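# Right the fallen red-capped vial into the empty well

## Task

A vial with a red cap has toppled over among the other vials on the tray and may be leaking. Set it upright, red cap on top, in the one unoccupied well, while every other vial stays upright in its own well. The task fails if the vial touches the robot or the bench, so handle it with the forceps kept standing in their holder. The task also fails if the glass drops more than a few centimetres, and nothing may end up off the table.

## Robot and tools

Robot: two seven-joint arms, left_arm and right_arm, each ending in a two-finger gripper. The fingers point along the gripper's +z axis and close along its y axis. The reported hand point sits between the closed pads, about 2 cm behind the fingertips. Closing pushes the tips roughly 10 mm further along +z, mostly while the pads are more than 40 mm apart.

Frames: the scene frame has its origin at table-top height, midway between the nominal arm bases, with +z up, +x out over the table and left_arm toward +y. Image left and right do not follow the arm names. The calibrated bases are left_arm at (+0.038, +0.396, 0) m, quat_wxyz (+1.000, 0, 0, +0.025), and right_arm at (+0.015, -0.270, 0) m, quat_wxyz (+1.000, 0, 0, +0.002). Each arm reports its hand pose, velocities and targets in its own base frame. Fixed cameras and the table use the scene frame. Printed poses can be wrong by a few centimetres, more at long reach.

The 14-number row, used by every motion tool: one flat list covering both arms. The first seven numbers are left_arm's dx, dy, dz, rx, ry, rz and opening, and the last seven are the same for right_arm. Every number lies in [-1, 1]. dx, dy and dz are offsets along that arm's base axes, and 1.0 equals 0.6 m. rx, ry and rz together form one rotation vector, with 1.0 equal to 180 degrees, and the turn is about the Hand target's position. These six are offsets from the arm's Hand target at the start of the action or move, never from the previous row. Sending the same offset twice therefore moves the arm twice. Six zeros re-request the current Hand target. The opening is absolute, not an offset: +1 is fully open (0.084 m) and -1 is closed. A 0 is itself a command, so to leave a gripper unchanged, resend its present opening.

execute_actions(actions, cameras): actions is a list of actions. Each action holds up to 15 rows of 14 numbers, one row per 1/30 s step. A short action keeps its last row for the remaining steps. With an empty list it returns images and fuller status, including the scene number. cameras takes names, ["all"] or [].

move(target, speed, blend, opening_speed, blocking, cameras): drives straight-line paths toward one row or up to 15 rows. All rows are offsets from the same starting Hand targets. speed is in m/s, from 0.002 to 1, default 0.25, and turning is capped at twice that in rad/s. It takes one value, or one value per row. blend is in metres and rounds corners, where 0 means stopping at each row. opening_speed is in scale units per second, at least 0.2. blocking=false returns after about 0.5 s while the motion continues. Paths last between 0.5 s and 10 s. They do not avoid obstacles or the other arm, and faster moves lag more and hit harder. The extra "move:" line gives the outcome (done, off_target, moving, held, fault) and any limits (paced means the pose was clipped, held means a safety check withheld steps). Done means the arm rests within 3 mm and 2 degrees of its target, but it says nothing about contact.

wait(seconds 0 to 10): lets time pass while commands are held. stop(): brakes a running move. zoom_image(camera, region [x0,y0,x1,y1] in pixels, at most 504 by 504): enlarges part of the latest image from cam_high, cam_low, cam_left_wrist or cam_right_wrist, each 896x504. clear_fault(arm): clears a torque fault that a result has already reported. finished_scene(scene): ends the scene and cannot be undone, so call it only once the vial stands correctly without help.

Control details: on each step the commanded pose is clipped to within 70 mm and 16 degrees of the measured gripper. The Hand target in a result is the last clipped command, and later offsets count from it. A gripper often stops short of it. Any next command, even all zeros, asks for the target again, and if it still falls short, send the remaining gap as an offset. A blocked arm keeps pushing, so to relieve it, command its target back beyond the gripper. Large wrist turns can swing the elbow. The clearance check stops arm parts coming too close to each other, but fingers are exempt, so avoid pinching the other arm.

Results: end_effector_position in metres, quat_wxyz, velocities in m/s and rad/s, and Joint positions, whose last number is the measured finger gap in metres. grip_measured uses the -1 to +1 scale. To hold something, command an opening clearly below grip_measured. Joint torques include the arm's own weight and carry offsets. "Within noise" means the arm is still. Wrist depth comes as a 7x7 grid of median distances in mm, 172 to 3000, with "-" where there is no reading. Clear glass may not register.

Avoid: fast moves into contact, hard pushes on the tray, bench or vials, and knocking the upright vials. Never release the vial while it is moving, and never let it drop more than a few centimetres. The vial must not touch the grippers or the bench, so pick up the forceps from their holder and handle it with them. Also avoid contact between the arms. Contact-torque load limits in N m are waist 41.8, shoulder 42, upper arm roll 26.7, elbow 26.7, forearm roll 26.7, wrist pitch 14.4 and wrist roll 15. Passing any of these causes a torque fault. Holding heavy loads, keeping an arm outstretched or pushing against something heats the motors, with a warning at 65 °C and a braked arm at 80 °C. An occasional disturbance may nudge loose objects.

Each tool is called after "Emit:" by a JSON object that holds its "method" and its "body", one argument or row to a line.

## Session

Emit:
{"method": "execute_actions", "body": {
  "actions": []
}}

Scene clock: 0.00 s.
left_arm: end_effector_position=(+0.1640, -0.6242, +0.2047) grip_measured=+1.00 end_effector_quat_wxyz=(-0.593, -0.132, +0.772, -0.188) | right_arm: end_effector_position=(+0.0948, -0.2648, +0.2021) grip_measured=+1.00 end_effector_quat_wxyz=(-0.190, +0.705, -0.003, +0.683)
Joint positions: left_arm=[-0.989 0.811 0.092 1.789 -1.343 1.617 2.331 0.084] | right_arm=[-0.257 -0.912 -1.795 0.617 0.431 1.364 -1.959 0.084]
Joint velocities: within noise
Joint torques (N m): no reading
Motor temperatures (°C): left_arm=[41 40 37 40 32 37 36] | right_arm=[35 34 37 33 39 37 34]
Wrist depth (mm): cam_left_wrist=[984 2158 2760 540 312 254 228 / 973 1847 2510 309 284 246 223 / 1001 1781 570 566 294 255 235 / 1023 402 591 2805 305 322 2547 / 444 1121 2727 - 307 312 2556 / 978 1128 740 671 317 312 1957 / 948 619 591 558 325 322 486] | cam_right_wrist=[- - - - - - 2738 / - - - - - - 2771 / - - - - - - 2793 / - - - - - 2782 2793 / 520 - - - 2973 2828 2816 / 422 - - - 2986 2782 2749 / 378 - - 765 681 611 527]
Hand target: left_arm +0.1640, -0.6242, +0.2047; -0.593, -0.132, +0.772, -0.188 | right_arm +0.0948, -0.2648, +0.2021; -0.190, +0.705, -0.003, +0.683
Tool commands: left_gripper/opening=+1.0 right_gripper/opening=+1.0

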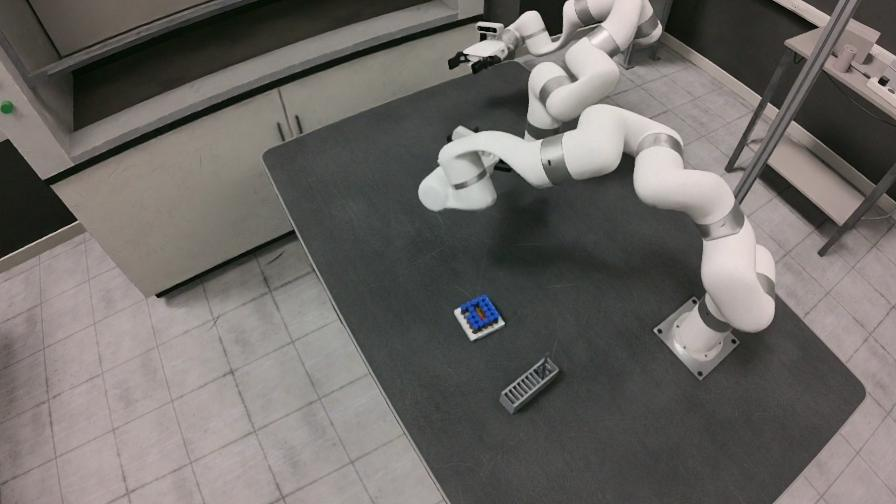

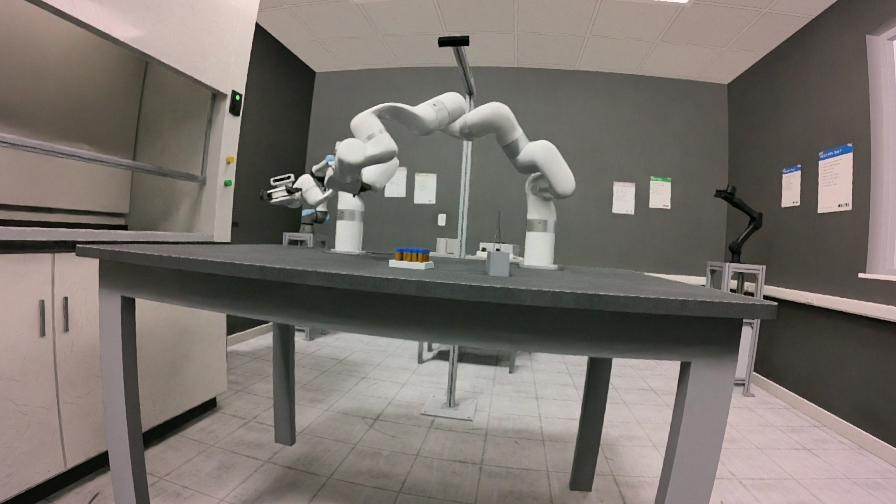

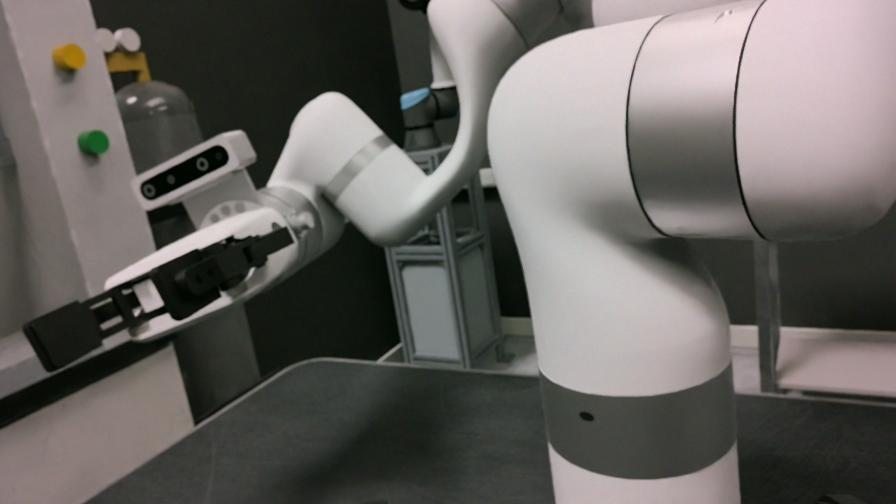

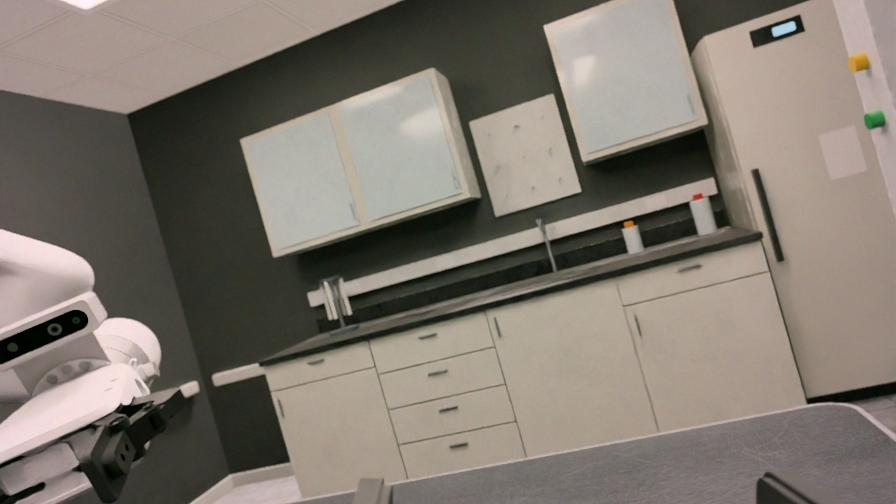

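Emit:
{"method": "move", "body": {
  "target": [
    [0.1,0.15,0.25,0.0,0,0,1,0,0,0,0,0,0,1],
    [0.56,0.707,0.075,0.0834,-0.4246,-0.152,1,0,0,0,0,0,0,1]
  ],
  "speed": 0.35,
  "blend": [0.05,0],
  "cameras": ["cam_left_wrist"]
}}

Emit:
{"method": "zoom_image", "body": {
  "camera": "cam_left_wrist",
  "region": [80, 100, 380, 400]
}}

Scene clock: 10.57 s.
left_arm: end_effector_position=(+0.5000, -0.2000, +0.2498) grip_measured=+1.00 end_effector_quat_wxyz=(+0.001, +0.114, +0.994, +0.000) | right_arm: end_effector_position=(+0.0948, -0.2648, +0.2021) grip_measured=+1.00 end_effector_quat_wxyz=(-0.190, +0.705, -0.003, +0.683)
Joint positions: left_arm=[-0.831 0.241 0.507 1.447 -0.122 1.236 3.074 0.084] | right_arm=[-0.257 -0.912 -1.795 0.617 0.431 1.364 -1.959 0.084]
Joint torques (N m): left_arm=[-1.83 -20.05 3.47 12.21 0.96 -1.63 0.05] | right_arm=[-0.21 7.96 12.86 4.87 0.85 1.6 0]
Wrist depth (mm): cam_left_wrist=[378 379 379 379 379 379 379 / 378 379 380 379 330 379 381 / 379 338 379 380 352 381 380 / 379 338 380 380 367 380 382 / 380 380 380 381 381 381 382 / 382 380 380 380 381 382 382 / 381 382 383 382 383 382 383] | cam_right_wrist=[- - - - - - 2738 / - - - - - - 2782 / - - - - - - 2805 / - - - - - 2782 2782 / - - - - 2973 2782 2805 / - - - - - 2851 2717 / - - - 765 681 613 527]
Hand target: left_arm +0.5000, -0.2000, +0.2497; +0.001, +0.114, +0.994, +0.000 | right_arm +0.0948, -0.2648, +0.2021; -0.190, +0.705, -0.003, +0.683
Off the commanded pose: left_arm 0.000 m, 0 deg | right_arm 0.000 m, 0 deg.
move: done
Images, in order (width x height): cam_left_wrist 896x504.

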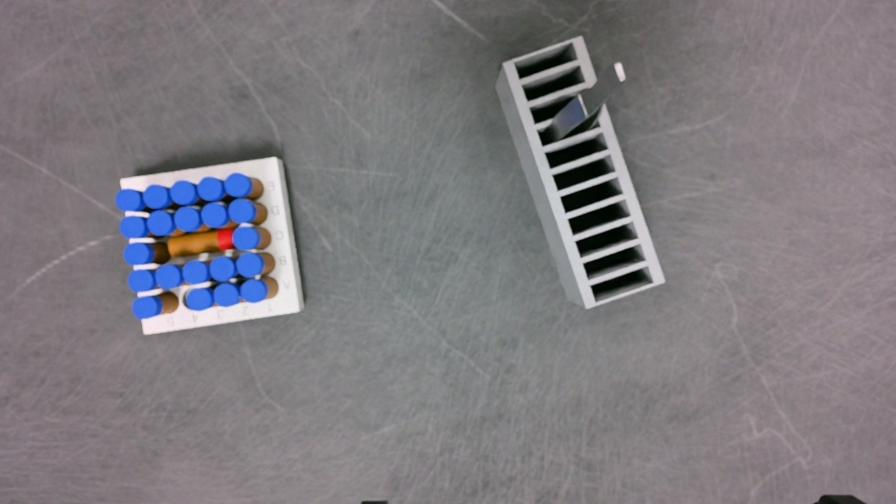

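Scaled by 1.680 from the camera's 896x504 image, which has a finer 1280x720 frame.

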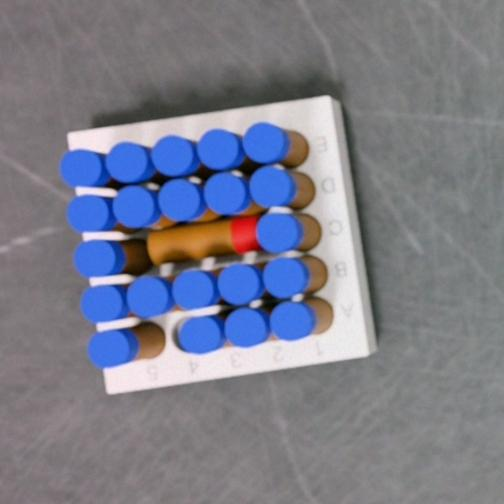

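Emit:
{"method": "zoom_image", "body": {
  "camera": "cam_left_wrist",
  "region": [490, 30, 690, 190]
}}

Scaled by 2.520 from the camera's 896x504 image, which has a finer 1280x720 frame.

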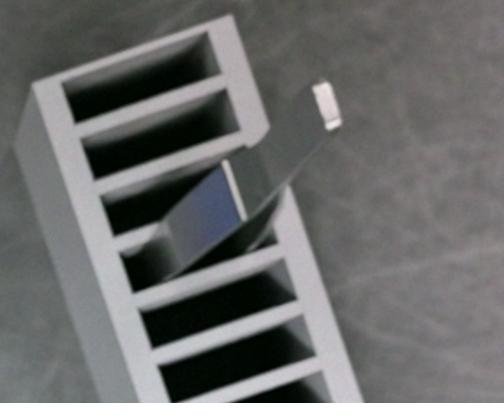

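Emit:
{"method": "move", "body": {
  "target": [
    [-0.2185,0.0885,-0.1,-0.0116,-0.1555,0.0963,1,0,0,0,0,0,0,1],
    [-0.2185,0.0885,-0.183,-0.0116,-0.1555,0.0963,1,0,0,0,0,0,0,1]
  ],
  "speed": 0.3,
  "blend": [0.02,0],
  "cameras": ["cam_left_wrist"]
}}

Emit:
{"method": "zoom_image", "body": {
  "camera": "cam_left_wrist",
  "region": [440, 304, 700, 504]
}}

Emit:
{"method": "zoom_image", "body": {
  "camera": "cam_high",
  "region": [440, 280, 580, 420]
}}

Scene clock: 36.60 s.
left_arm: end_effector_position=(+0.3689, -0.1469, +0.1400) grip_measured=+1.00 end_effector_quat_wxyz=(+0.242, -0.039, +0.969, +0.010) | right_arm: end_effector_position=(+0.0948, -0.2648, +0.2021) grip_measured=+1.00 end_effector_quat_wxyz=(-0.190, +0.705, -0.003, +0.683)
Joint positions: left_arm=[-0.682 -0.328 0.296 0.39 0.898 0.393 1.892 0.084] | right_arm=[-0.257 -0.912 -1.795 0.617 0.431 1.364 -1.959 0.084]
Joint torques (N m): left_arm=[1.48 -7.5 -1.96 10.99 0.56 -1.85 -0.32] | right_arm=[0.05 8.19 12.88 4.96 0.87 1.55 0.04]
Wrist depth (mm): cam_left_wrist=[216 217 217 217 218 218 218 / 229 230 231 231 231 232 232 / 238 242 242 242 239 243 244 / 234 254 254 251 221 256 257 / 234 268 269 264 217 271 271 / 238 289 290 285 232 293 292 / 306 307 308 303 251 310 311] | cam_right_wrist=[- - - - - - 2738 / - - - - - - 2738 / - - - - - - 2828 / - - - - - 2793 2816 / - - - - 2960 2839 2828 / - - - - - 2851 2749 / - - - 766 681 613 527]
Hand target: left_arm +0.3689, -0.1469, +0.1399; +0.242, -0.039, +0.969, +0.010 | right_arm +0.0948, -0.2648, +0.2021; -0.190, +0.705, -0.003, +0.683
Off the commanded pose: left_arm 0.000 m, 0 deg | right_arm 0.000 m, 0 deg.
move: done
Images, in order (width x height): cam_left_wrist 896x504.

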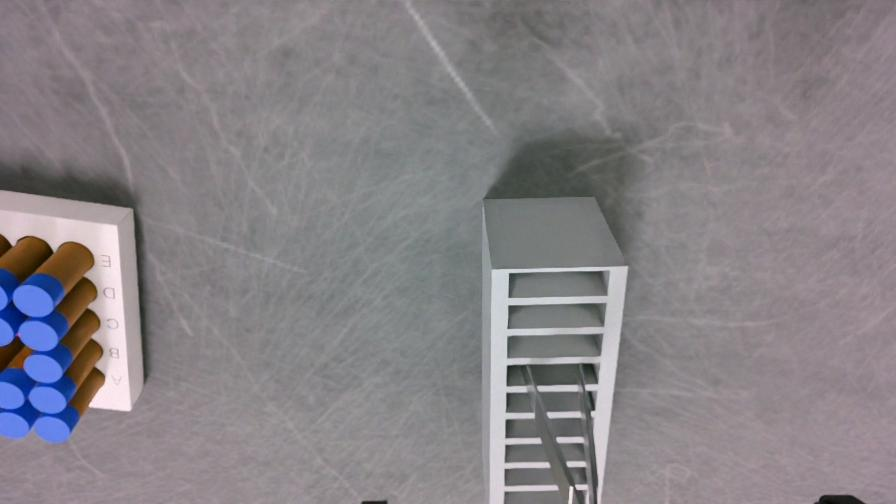

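Scaled by 1.938 from the camera's 896x504 image, which has a finer 1280x720 frame.

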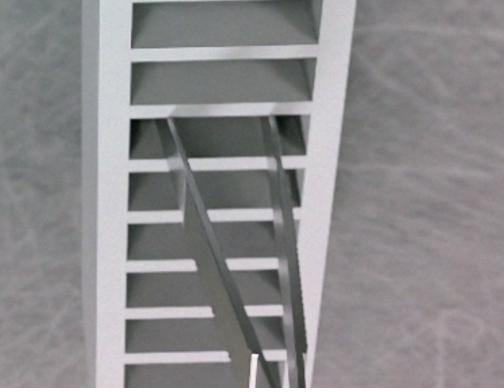

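This scene's latest camera images include none from cam_high. They are from: cam_left_wrist. cam_high's image comes with the result of a call that names it in "cameras".

Emit:
{"method": "move", "body": {
  "target": [
    [0.0345,0.0082,-0.0733,0,0,0,1,0,0,0,0,0,0,1],
    [0.0345,0.0082,-0.0733,0,0,0,-0.75,0,0,0,0,0,0,1]
  ],
  "speed": 0.12,
  "opening_speed": 1.5,
  "cameras": ["cam_left_wrist","cam_low"]
}}

Emit:
{"method": "zoom_image", "body": {
  "camera": "cam_low",
  "region": [450, 190, 550, 290]
}}

Emit:
{"method": "zoom_image", "body": {
  "camera": "cam_left_wrist",
  "region": [460, 354, 760, 504]
}}

Scene clock: 49.60 s.
left_arm: end_effector_position=(+0.3896, -0.1420, +0.0960) grip_measured=-0.77 end_effector_quat_wxyz=(+0.242, -0.039, +0.969, +0.010) | right_arm: end_effector_position=(+0.0948, -0.2648, +0.2021) grip_measured=+1.00 end_effector_quat_wxyz=(-0.190, +0.705, -0.003, +0.683)
Joint positions: left_arm=[-0.606 -0.107 0.312 0.455 1.143 0.223 1.687 0.01] | right_arm=[-0.257 -0.912 -1.795 0.617 0.431 1.364 -1.959 0.084]
Joint torques (N m): left_arm=[1.17 -10.53 -0.86 9.83 0.06 -1.46 -0.25] | right_arm=[0.01 8.29 12.86 4.94 0.81 1.61 -0.03]
Wrist depth (mm): cam_left_wrist=[176 177 177 175 175 175 176 / 184 185 185 185 186 186 187 / 194 194 194 195 192 195 196 / 204 204 205 205 177 206 206 / 211 216 216 - - 217 218 / 223 232 233 233 175 230 235 / 246 247 247 242 180 249 250] | cam_right_wrist=[- - - - - - 2749 / - - - - - - 2760 / - - - - - - 2828 / - - - - - 2793 2816 / - - - - 2973 2805 2771 / - - - - - 2863 2760 / - - - 765 681 612 527]
Hand target: left_arm +0.3896, -0.1420, +0.0960; +0.242, -0.039, +0.969, +0.010 | right_arm +0.0948, -0.2648, +0.2021; -0.190, +0.705, -0.003, +0.683
Off the commanded pose: left_arm 0.000 m, 0 deg | right_arm 0.000 m, 0 deg.
move: done
Images, in order (width x height): cam_low 896x504, cam_left_wrist 896x504.

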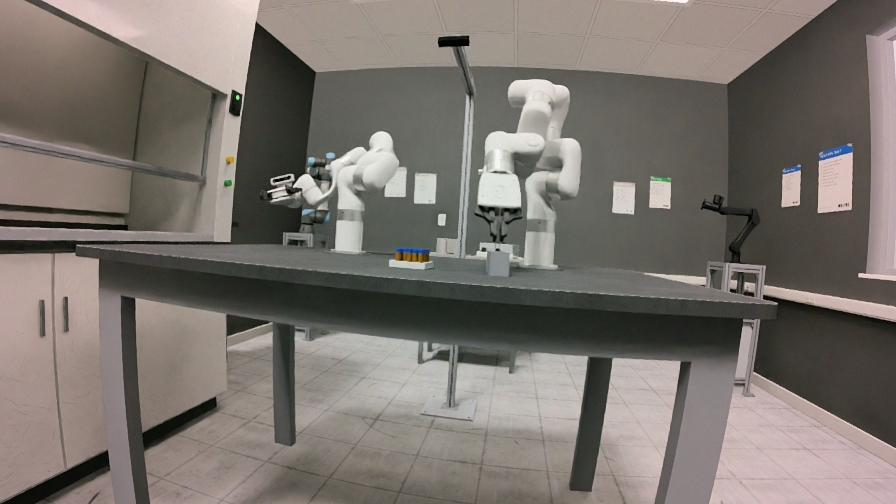

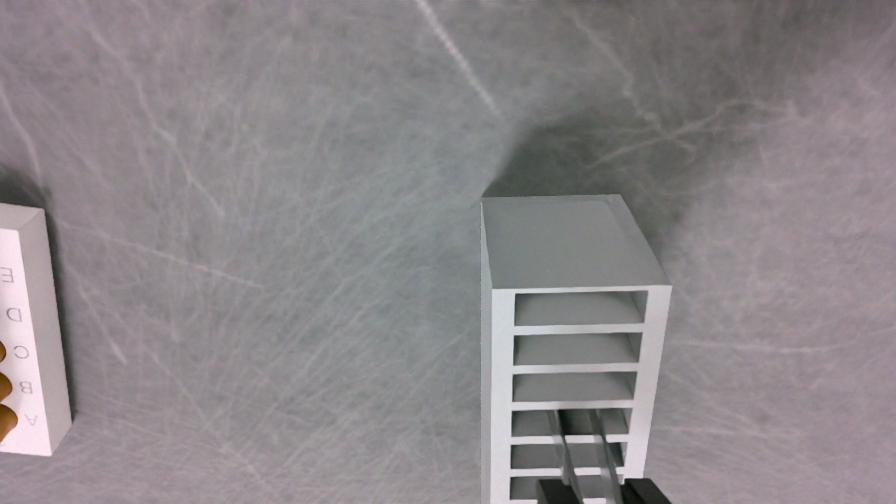

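Scaled by 5.040 from the camera's 896x504 image, which has a finer 1280x720 frame.

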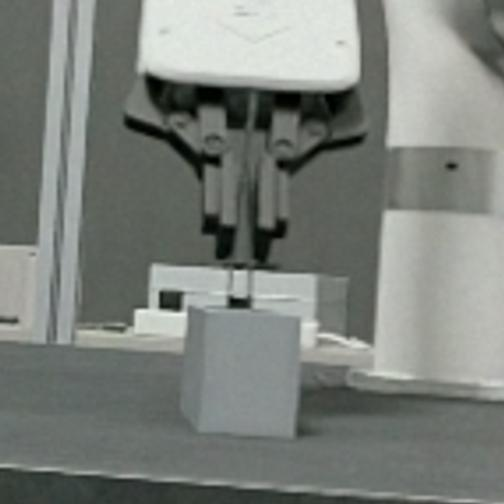

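Scaled by 1.680 from the camera's 896x504 image, which has a finer 1280x720 frame.

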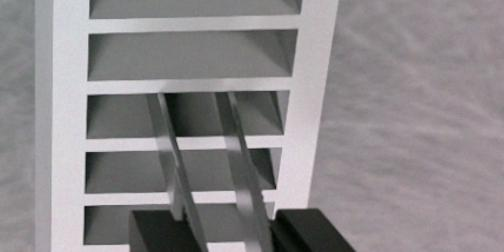

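Emit:
{"method": "move", "body": {
  "target": [
    [0,0,0,0,0,0,-0.84,0,0,0,0,0,0,1],
    [0,0,0.17,0,0,0,-0.84,0,0,0,0,0,0,1],
    [0.024,-0.2857,0.145,-0.0538,-0.0536,-0.5498,-0.84,0,0,0,0,0,0,1]
  ],
  "speed": [0.12,0.12,0.35],
  "blend": [0,0.02,0],
  "opening_speed": 1,
  "cameras": ["cam_left_wrist","cam_low"]
}}

Emit:
{"method": "zoom_image", "body": {
  "camera": "cam_left_wrist",
  "region": [350, 104, 750, 504]
}}

Scene clock: 69.73 s.
left_arm: end_effector_position=(+0.4040, -0.3134, +0.1830) grip_measured=-0.86 end_effector_quat_wxyz=(+0.232, +0.691, +0.636, -0.252) | right_arm: end_effector_position=(+0.0948, -0.2648, +0.2021) grip_measured=+1.00 end_effector_quat_wxyz=(-0.190, +0.705, -0.003, +0.683)
Joint positions: left_arm=[-2.146 -0.782 1.594 0.853 0.251 0.552 4.175 0.006] | right_arm=[-0.257 -0.912 -1.795 0.617 0.431 1.364 -1.959 0.084]
Joint torques (N m): left_arm=[-2.01 7.32 -16.37 8.53 1.09 -1.54 0.03] | right_arm=[-0.35 8.04 12.96 4.72 0.87 1.67 0.02]
Wrist depth (mm): cam_left_wrist=[247 247 248 249 249 251 250 / 270 270 271 251 251 273 274 / 290 291 292 242 248 295 295 / 313 314 315 271 281 320 320 / 342 342 344 345 347 348 350 / 387 376 388 392 393 395 384 / 430 434 434 439 440 440 443] | cam_right_wrist=[- - - - - - 2749 / - - - - - - 2805 / - - - - - - 2816 / - - - - - 2771 2782 / - - - - 2948 2805 2782 / - - - - 2986 2839 2760 / - - - 763 679 612 526]
Hand target: left_arm +0.4040, -0.3134, +0.1830; +0.232, +0.691, +0.636, -0.252 | right_arm +0.0948, -0.2648, +0.2021; -0.190, +0.705, -0.003, +0.683
Off the commanded pose: left_arm 0.000 m, 0 deg | right_arm 0.000 m, 0 deg.
move: done
Images, in order (width x height): cam_low 896x504, cam_left_wrist 896x504.

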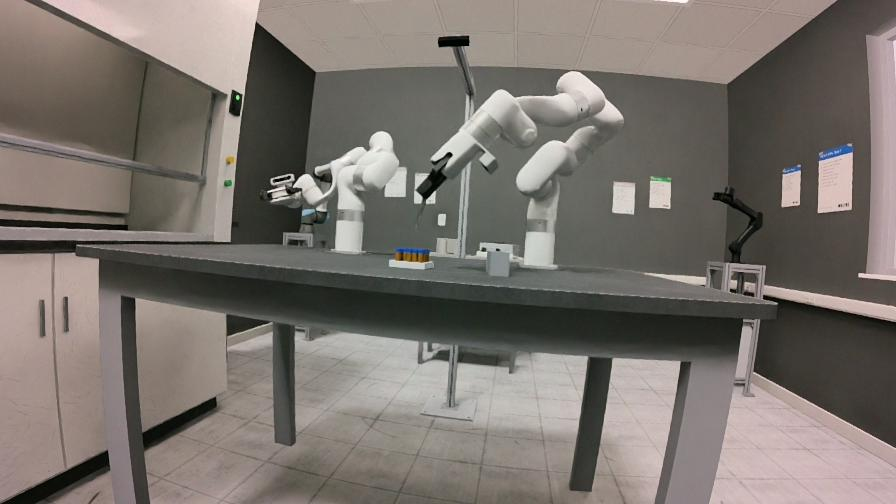

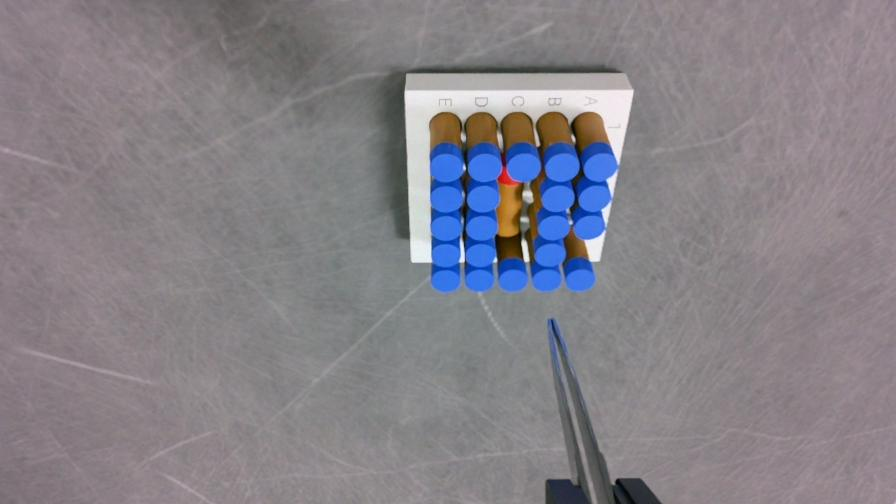

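Scaled by 1.260 from the camera's 896x504 image, which has a finer 1280x720 frame.

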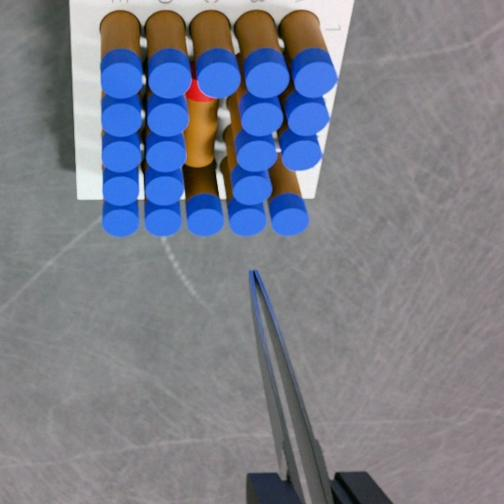

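Emit:
{"method": "move", "body": {
  "target": [-0.0092,-0.006,-0.075,0,0,0,-0.72,0,0,0,0,0,0,1],
  "speed": 0.12,
  "opening_speed": 0.2,
  "cameras": ["cam_left_wrist"]
}}

Emit:
{"method": "zoom_image", "body": {
  "camera": "cam_left_wrist",
  "region": [400, 150, 680, 390]
}}

Scene clock: 87.40 s.
left_arm: end_effector_position=(+0.3985, -0.3170, +0.1380) grip_measured=-0.74 end_effector_quat_wxyz=(+0.232, +0.691, +0.636, -0.252) | right_arm: end_effector_position=(+0.0948, -0.2648, +0.2021) grip_measured=+1.00 end_effector_quat_wxyz=(-0.190, +0.705, -0.003, +0.683)
Joint positions: left_arm=[-2.233 -0.801 1.724 0.808 0.286 0.436 4.198 0.011] | right_arm=[-0.257 -0.912 -1.795 0.617 0.431 1.364 -1.959 0.084]
Joint torques (N m): left_arm=[-2.14 8.74 -16.51 7.74 1.47 -2 0.11] | right_arm=[-0.16 8.29 12.74 4.83 0.84 1.67 0.03]
Wrist depth (mm): cam_left_wrist=[201 201 201 202 203 203 204 / 218 219 216 216 216 217 223 / 236 237 237 215 212 239 240 / 255 256 256 202 203 259 260 / 277 278 279 227 227 283 283 / 304 315 315 318 320 311 322 / 350 351 354 342 356 358 359] | cam_right_wrist=[- - - - - - 2749 / - - - - - - 2793 / - - - - - - 2771 / - - - - - 2828 2771 / - - - - 2973 2839 2782 / - - - - 2960 2828 2760 / - - - 767 681 613 527]
Hand target: left_arm +0.3984, -0.3170, +0.1380; +0.232, +0.691, +0.636, -0.252 | right_arm +0.0948, -0.2648, +0.2021; -0.190, +0.705, -0.003, +0.683
Off the commanded pose: left_arm 0.000 m, 0 deg | right_arm 0.000 m, 0 deg.
move: done
Images, in order (width x height): cam_left_wrist 896x504.

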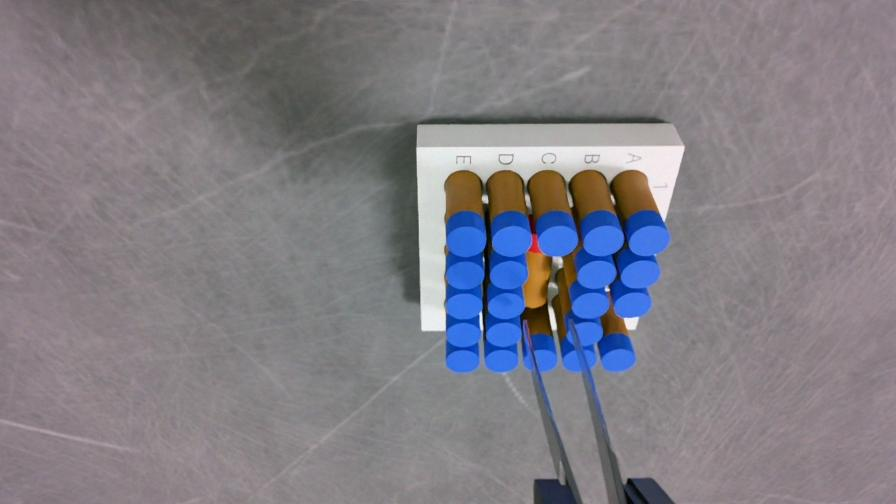

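Scaled by 1.800 from the camera's 896x504 image, which has a finer 1280x720 frame.

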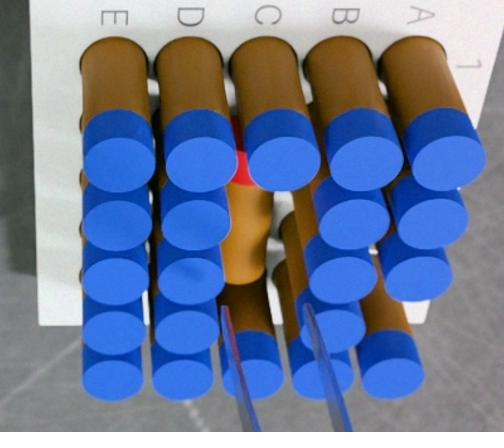

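Emit:
{"method": "move", "body": {
  "target": [
    [0.0025,-0.0018,-0.0467,0,0,0,-0.72,0,0,0,0,0,0,1]
  ],
  "speed": 0.07,
  "cameras": ["cam_left_wrist"]
}}

Emit:
{"method": "zoom_image", "body": {
  "camera": "cam_left_wrist",
  "region": [440, 200, 680, 420]
}}

Scene clock: 94.63 s.
left_arm: end_effector_position=(+0.3999, -0.3181, +0.1100) grip_measured=-0.74 end_effector_quat_wxyz=(+0.232, +0.691, +0.636, -0.252) | right_arm: end_effector_position=(+0.0948, -0.2648, +0.2021) grip_measured=+1.00 end_effector_quat_wxyz=(-0.190, +0.705, -0.003, +0.683)
Joint positions: left_arm=[-2.302 -0.825 1.818 0.806 0.311 0.376 4.217 0.011] | right_arm=[-0.257 -0.912 -1.795 0.617 0.431 1.364 -1.959 0.084]
Joint torques (N m): left_arm=[-1.95 9.47 -16.76 6.94 1.66 -1.93 0.21] | right_arm=[-0.15 8.08 12.84 4.72 0.68 1.6 -0.02]
Wrist depth (mm): cam_left_wrist=[- 175 176 176 177 178 178 / 188 187 189 189 189 190 187 / 202 202 203 193 193 200 206 / 218 219 219 194 191 216 223 / 238 238 239 179 180 242 242 / 269 269 271 203 212 274 276 / 299 300 302 303 305 306 308] | cam_right_wrist=[- - - - - - 2738 / - - - - - - 2749 / - - - - - - 2782 / - - - - - 2793 2816 / - - - - 2960 2839 2805 / - - - - - 2828 2760 / - - - 763 678 611 527]
Hand target: left_arm +0.3999, -0.3181, +0.1099; +0.232, +0.691, +0.636, -0.252 | right_arm +0.0948, -0.2648, +0.2021; -0.190, +0.705, -0.003, +0.683
Off the commanded pose: left_arm 0.000 m, 0 deg | right_arm 0.000 m, 0 deg.
move: done
Images, in order (width x height): cam_left_wrist 896x504.

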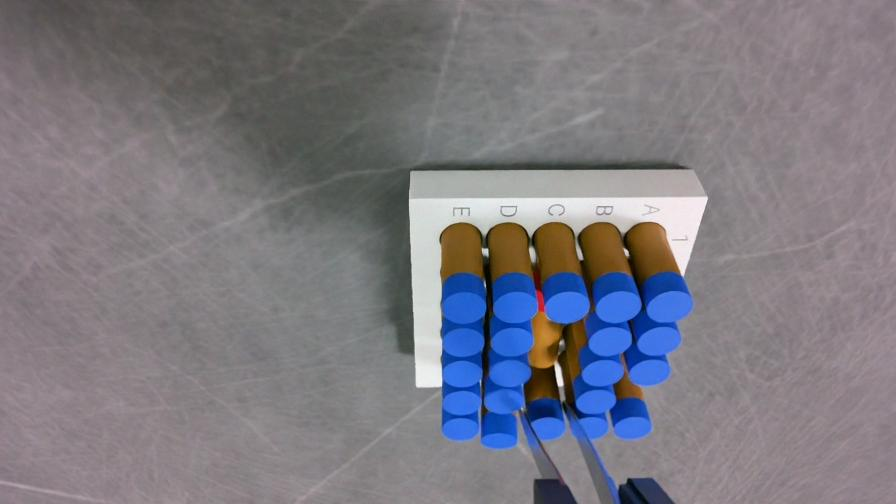

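Scaled by 2.100 from the camera's 896x504 image, which has a finer 1280x720 frame.

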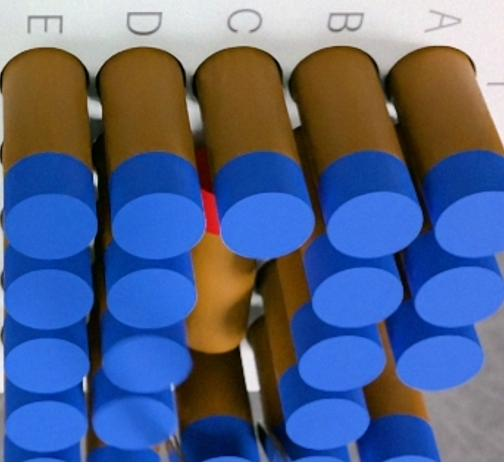

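Emit:
{"method": "move", "body": {
  "target": [0,0,0.075,0,0,0,-0.76,0,0,0,0,0,0,1],
  "speed": 0.06,
  "opening_speed": 0.2,
  "cameras": ["cam_left_wrist","cam_low"]
}}

Emit:
{"method": "zoom_image", "body": {
  "camera": "cam_left_wrist",
  "region": [400, 100, 700, 400]
}}

Emit:
{"method": "zoom_image", "body": {
  "camera": "cam_low",
  "region": [380, 180, 480, 280]
}}

Scene clock: 100.83 s.
left_arm: end_effector_position=(+0.3999, -0.3181, +0.1549) grip_measured=-0.78 end_effector_quat_wxyz=(+0.232, +0.691, +0.636, -0.252) | right_arm: end_effector_position=(+0.0948, -0.2648, +0.2021) grip_measured=+1.00 end_effector_quat_wxyz=(-0.190, +0.705, -0.003, +0.683)
Joint positions: left_arm=[-2.206 -0.79 1.676 0.824 0.271 0.476 4.186 0.01] | right_arm=[-0.257 -0.912 -1.795 0.617 0.431 1.364 -1.959 0.084]
Joint torques (N m): left_arm=[1.49 9.8 -17.86 8.16 0.01 -1.66 -0.3] | right_arm=[-0.13 8.13 12.78 4.82 0.75 1.69 0.05]
Wrist depth (mm): cam_left_wrist=[217 218 219 220 220 221 221 / 237 239 239 230 231 236 242 / 256 257 258 212 213 260 261 / 276 278 278 228 232 282 283 / 301 302 303 295 278 307 309 / 341 342 344 335 337 349 351 / 380 382 384 386 387 389 389] | cam_right_wrist=[- - - - - - 2749 / - - - - - - 2782 / - - - - - - 2805 / - - - - - 2782 2782 / - - - - 2986 2805 2793 / - - - - 2986 2828 2760 / - - - 763 680 612 527]
Hand target: left_arm +0.3999, -0.3181, +0.1549; +0.232, +0.691, +0.636, -0.252 | right_arm +0.0948, -0.2648, +0.2021; -0.190, +0.705, -0.003, +0.683
Off the commanded pose: left_arm 0.000 m, 0 deg | right_arm 0.000 m, 0 deg.
move: done
Images, in order (width x height): cam_low 896x504, cam_left_wrist 896x504.

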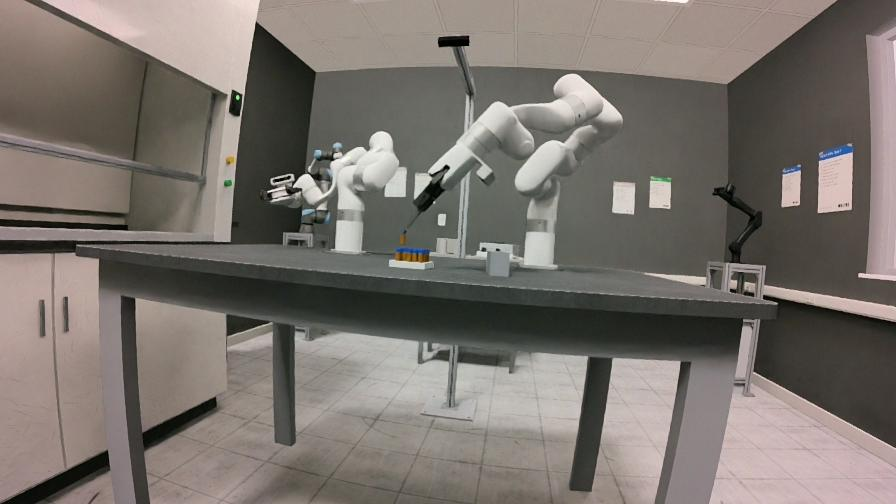

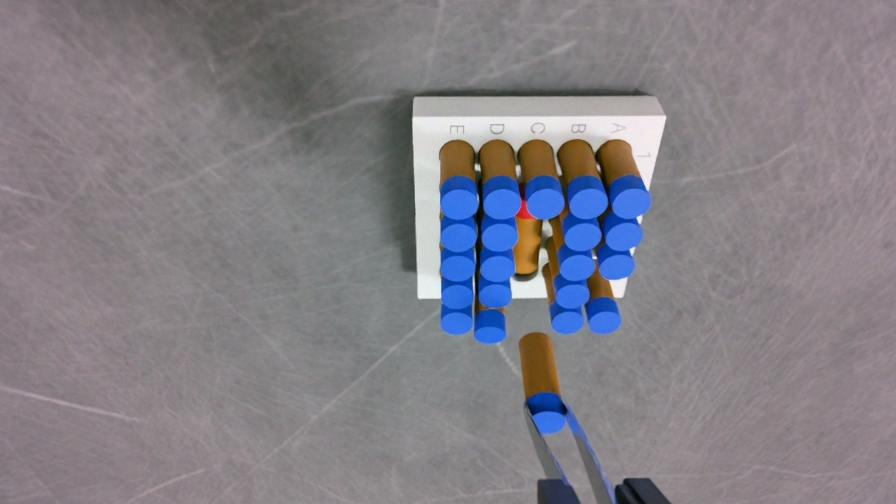

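Scaled by 1.680 from the camera's 896x504 image, which has a finer 1280x720 frame.

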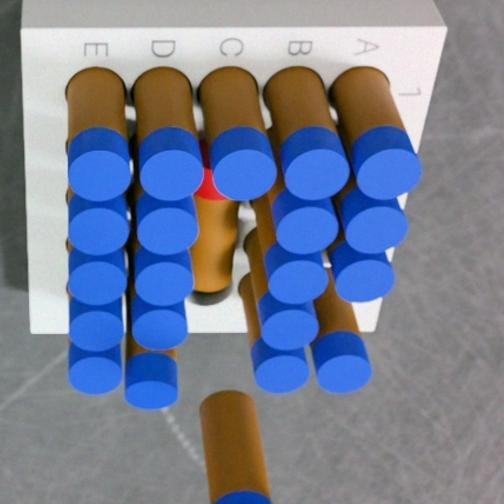

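Scaled by 5.040 from the camera's 896x504 image, which has a finer 1280x720 frame.

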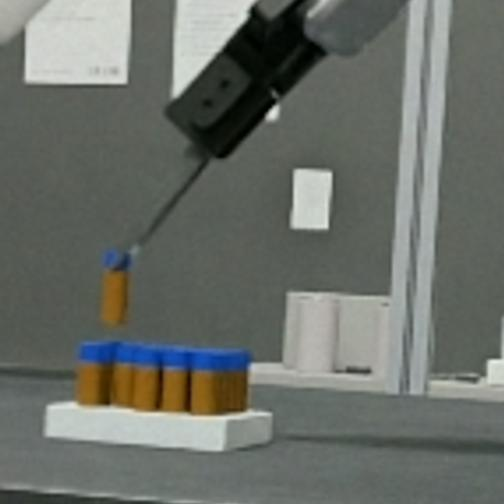

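Emit:
{"method": "move", "body": {
  "target": [0,0,-0.06,0,0,0,-0.76,0,0,0,0,0,0,1],
  "speed": 0.06,
  "cameras": ["cam_left_wrist","cam_low"]
}}

Emit:
{"method": "zoom_image", "body": {
  "camera": "cam_left_wrist",
  "region": [430, 300, 630, 500]
}}

Emit:
{"method": "zoom_image", "body": {
  "camera": "cam_low",
  "region": [385, 232, 439, 276]
}}

Scene clock: 107.80 s.
left_arm: end_effector_position=(+0.3999, -0.3181, +0.1190) grip_measured=-0.78 end_effector_quat_wxyz=(+0.232, +0.691, +0.636, -0.252) | right_arm: end_effector_position=(+0.0948, -0.2648, +0.2021) grip_measured=+1.00 end_effector_quat_wxyz=(-0.190, +0.705, -0.003, +0.683)
Joint positions: left_arm=[-2.282 -0.816 1.789 0.808 0.302 0.395 4.211 0.01] | right_arm=[-0.257 -0.912 -1.795 0.617 0.431 1.364 -1.959 0.084]
Joint torques (N m): left_arm=[-2.41 9.41 -16.61 7.27 1.42 -2.08 0.09] | right_arm=[-0.01 8.17 12.93 4.71 0.93 1.69 -0.01]
Wrist depth (mm): cam_left_wrist=[181 181 182 182 183 183 184 / 197 194 198 199 200 200 201 / 213 213 213 201 202 211 217 / 230 230 231 194 192 234 234 / 250 251 252 193 200 255 256 / 283 284 285 219 219 289 291 / 315 317 318 308 321 323 325] | cam_right_wrist=[- - - - - - 2727 / - - - - - - 2782 / - - - - - - 2793 / - - - - - 2828 2805 / - - - - 2960 2805 2793 / - - - - 2986 2828 2793 / - - - 765 680 612 527]
Hand target: left_arm +0.3999, -0.3181, +0.1189; +0.232, +0.691, +0.636, -0.252 | right_arm +0.0948, -0.2648, +0.2021; -0.190, +0.705, -0.003, +0.683
Off the commanded pose: left_arm 0.000 m, 0 deg | right_arm 0.000 m, 0 deg.
move: done
Images, in order (width x height): cam_low 896x504, cam_left_wrist 896x504.

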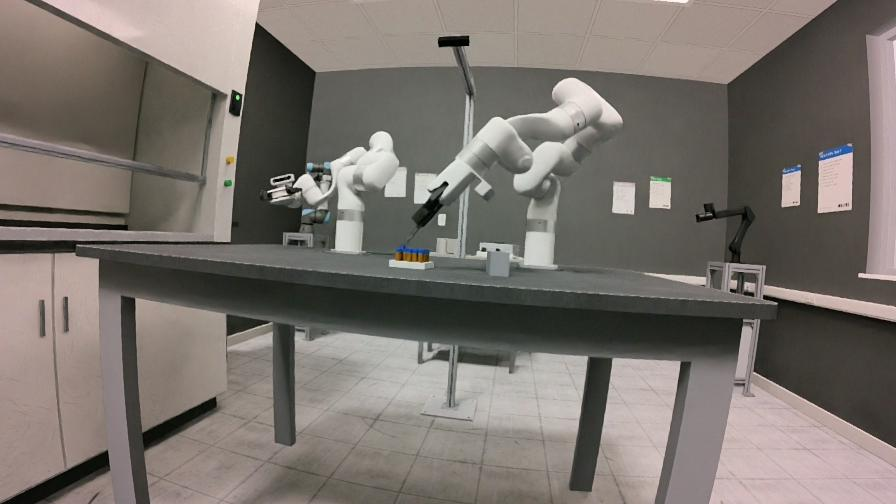

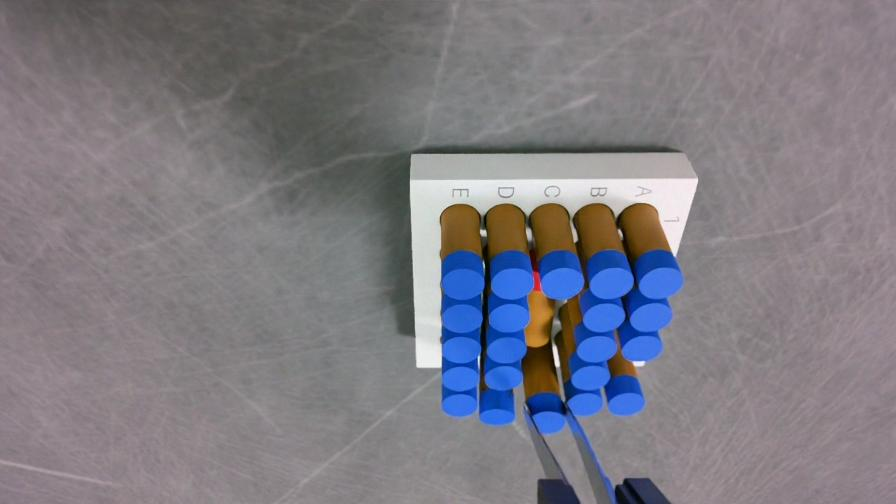

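Scaled by 2.520 from the camera's 896x504 image, which has a finer 1280x720 frame.

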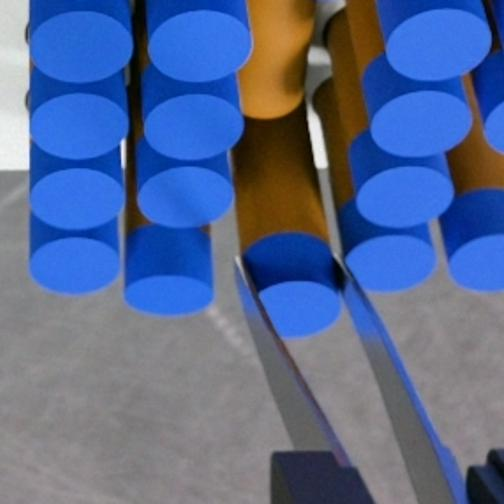

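Scaled by 9.333 from the camera's 896x504 image, which has a finer 1280x720 frame.

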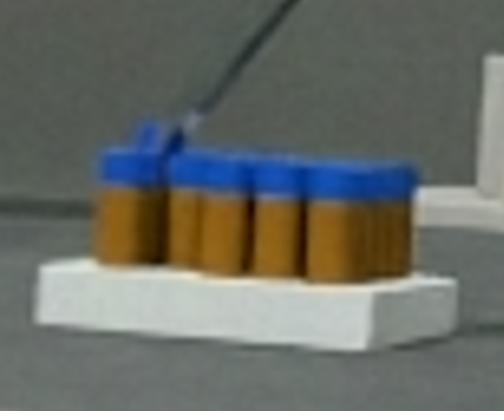

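Emit:
{"method": "move", "body": {
  "target": [0,0,-0.0137,0,0,0,-0.76,0,0,0,0,0,0,1],
  "speed": 0.03,
  "cameras": ["cam_left_wrist","cam_low"]
}}

Emit:
{"method": "zoom_image", "body": {
  "camera": "cam_left_wrist",
  "region": [430, 300, 630, 500]
}}

Emit:
{"method": "zoom_image", "body": {
  "camera": "cam_low",
  "region": [385, 232, 439, 276]
}}

Scene clock: 111.83 s.
left_arm: end_effector_position=(+0.3999, -0.3181, +0.1107) grip_measured=-0.78 end_effector_quat_wxyz=(+0.232, +0.691, +0.636, -0.252) | right_arm: end_effector_position=(+0.0948, -0.2648, +0.2021) grip_measured=+1.00 end_effector_quat_wxyz=(-0.190, +0.705, -0.003, +0.683)
Joint positions: left_arm=[-2.3 -0.824 1.816 0.806 0.31 0.377 4.217 0.01] | right_arm=[-0.257 -0.912 -1.795 0.617 0.431 1.364 -1.959 0.084]
Joint torques (N m): left_arm=[-1.94 9.63 -16.4 6.68 1.74 -1.95 0.09] | right_arm=[-0.25 7.92 13.02 4.64 0.71 1.65 0.02]
Wrist depth (mm): cam_left_wrist=[176 176 177 177 178 178 179 / 188 189 189 190 191 191 188 / 203 203 204 193 193 201 207 / 219 220 220 195 192 217 224 / 239 239 240 181 181 243 244 / 271 271 272 205 207 275 277 / 301 302 304 305 306 308 310] | cam_right_wrist=[- - - - - - 2760 / - - - - - - 2771 / - - - - - - 2782 / - - - - - 2782 2851 / - - - - 2973 2805 2771 / - - - - 2986 2839 2782 / - - - 764 680 610 526]
Hand target: left_arm +0.3999, -0.3181, +0.1107; +0.232, +0.691, +0.636, -0.252 | right_arm +0.0948, -0.2648, +0.2021; -0.190, +0.705, -0.003, +0.683
Off the commanded pose: left_arm 0.000 m, 0 deg | right_arm 0.000 m, 0 deg.
move: done
Images, in order (width x height): cam_low 896x504, cam_left_wrist 896x504.

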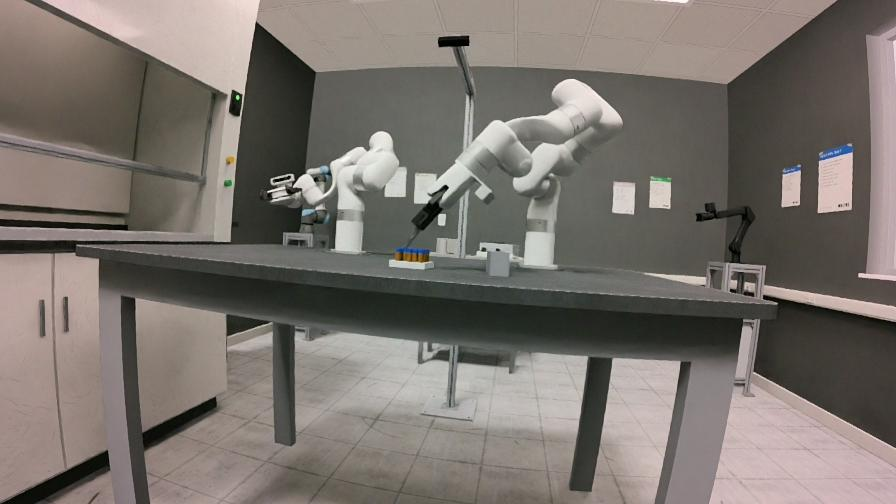

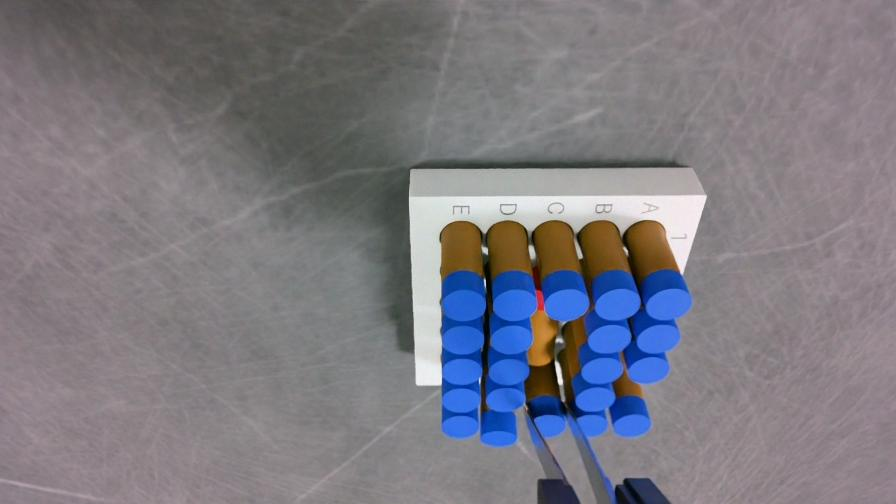

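Scaled by 2.520 from the camera's 896x504 image, which has a finer 1280x720 frame.

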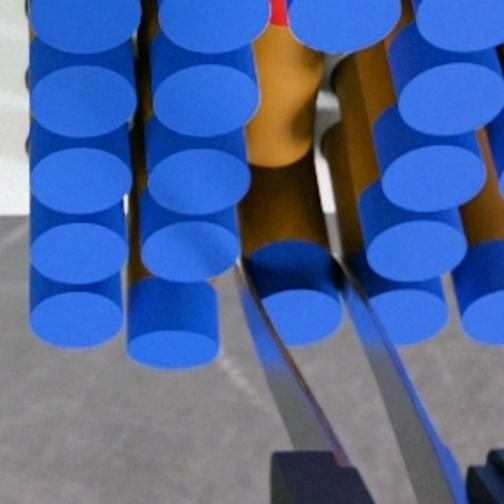

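Scaled by 9.333 from the camera's 896x504 image, which has a finer 1280x720 frame.

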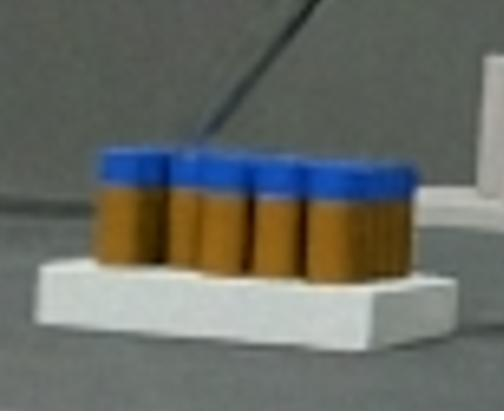

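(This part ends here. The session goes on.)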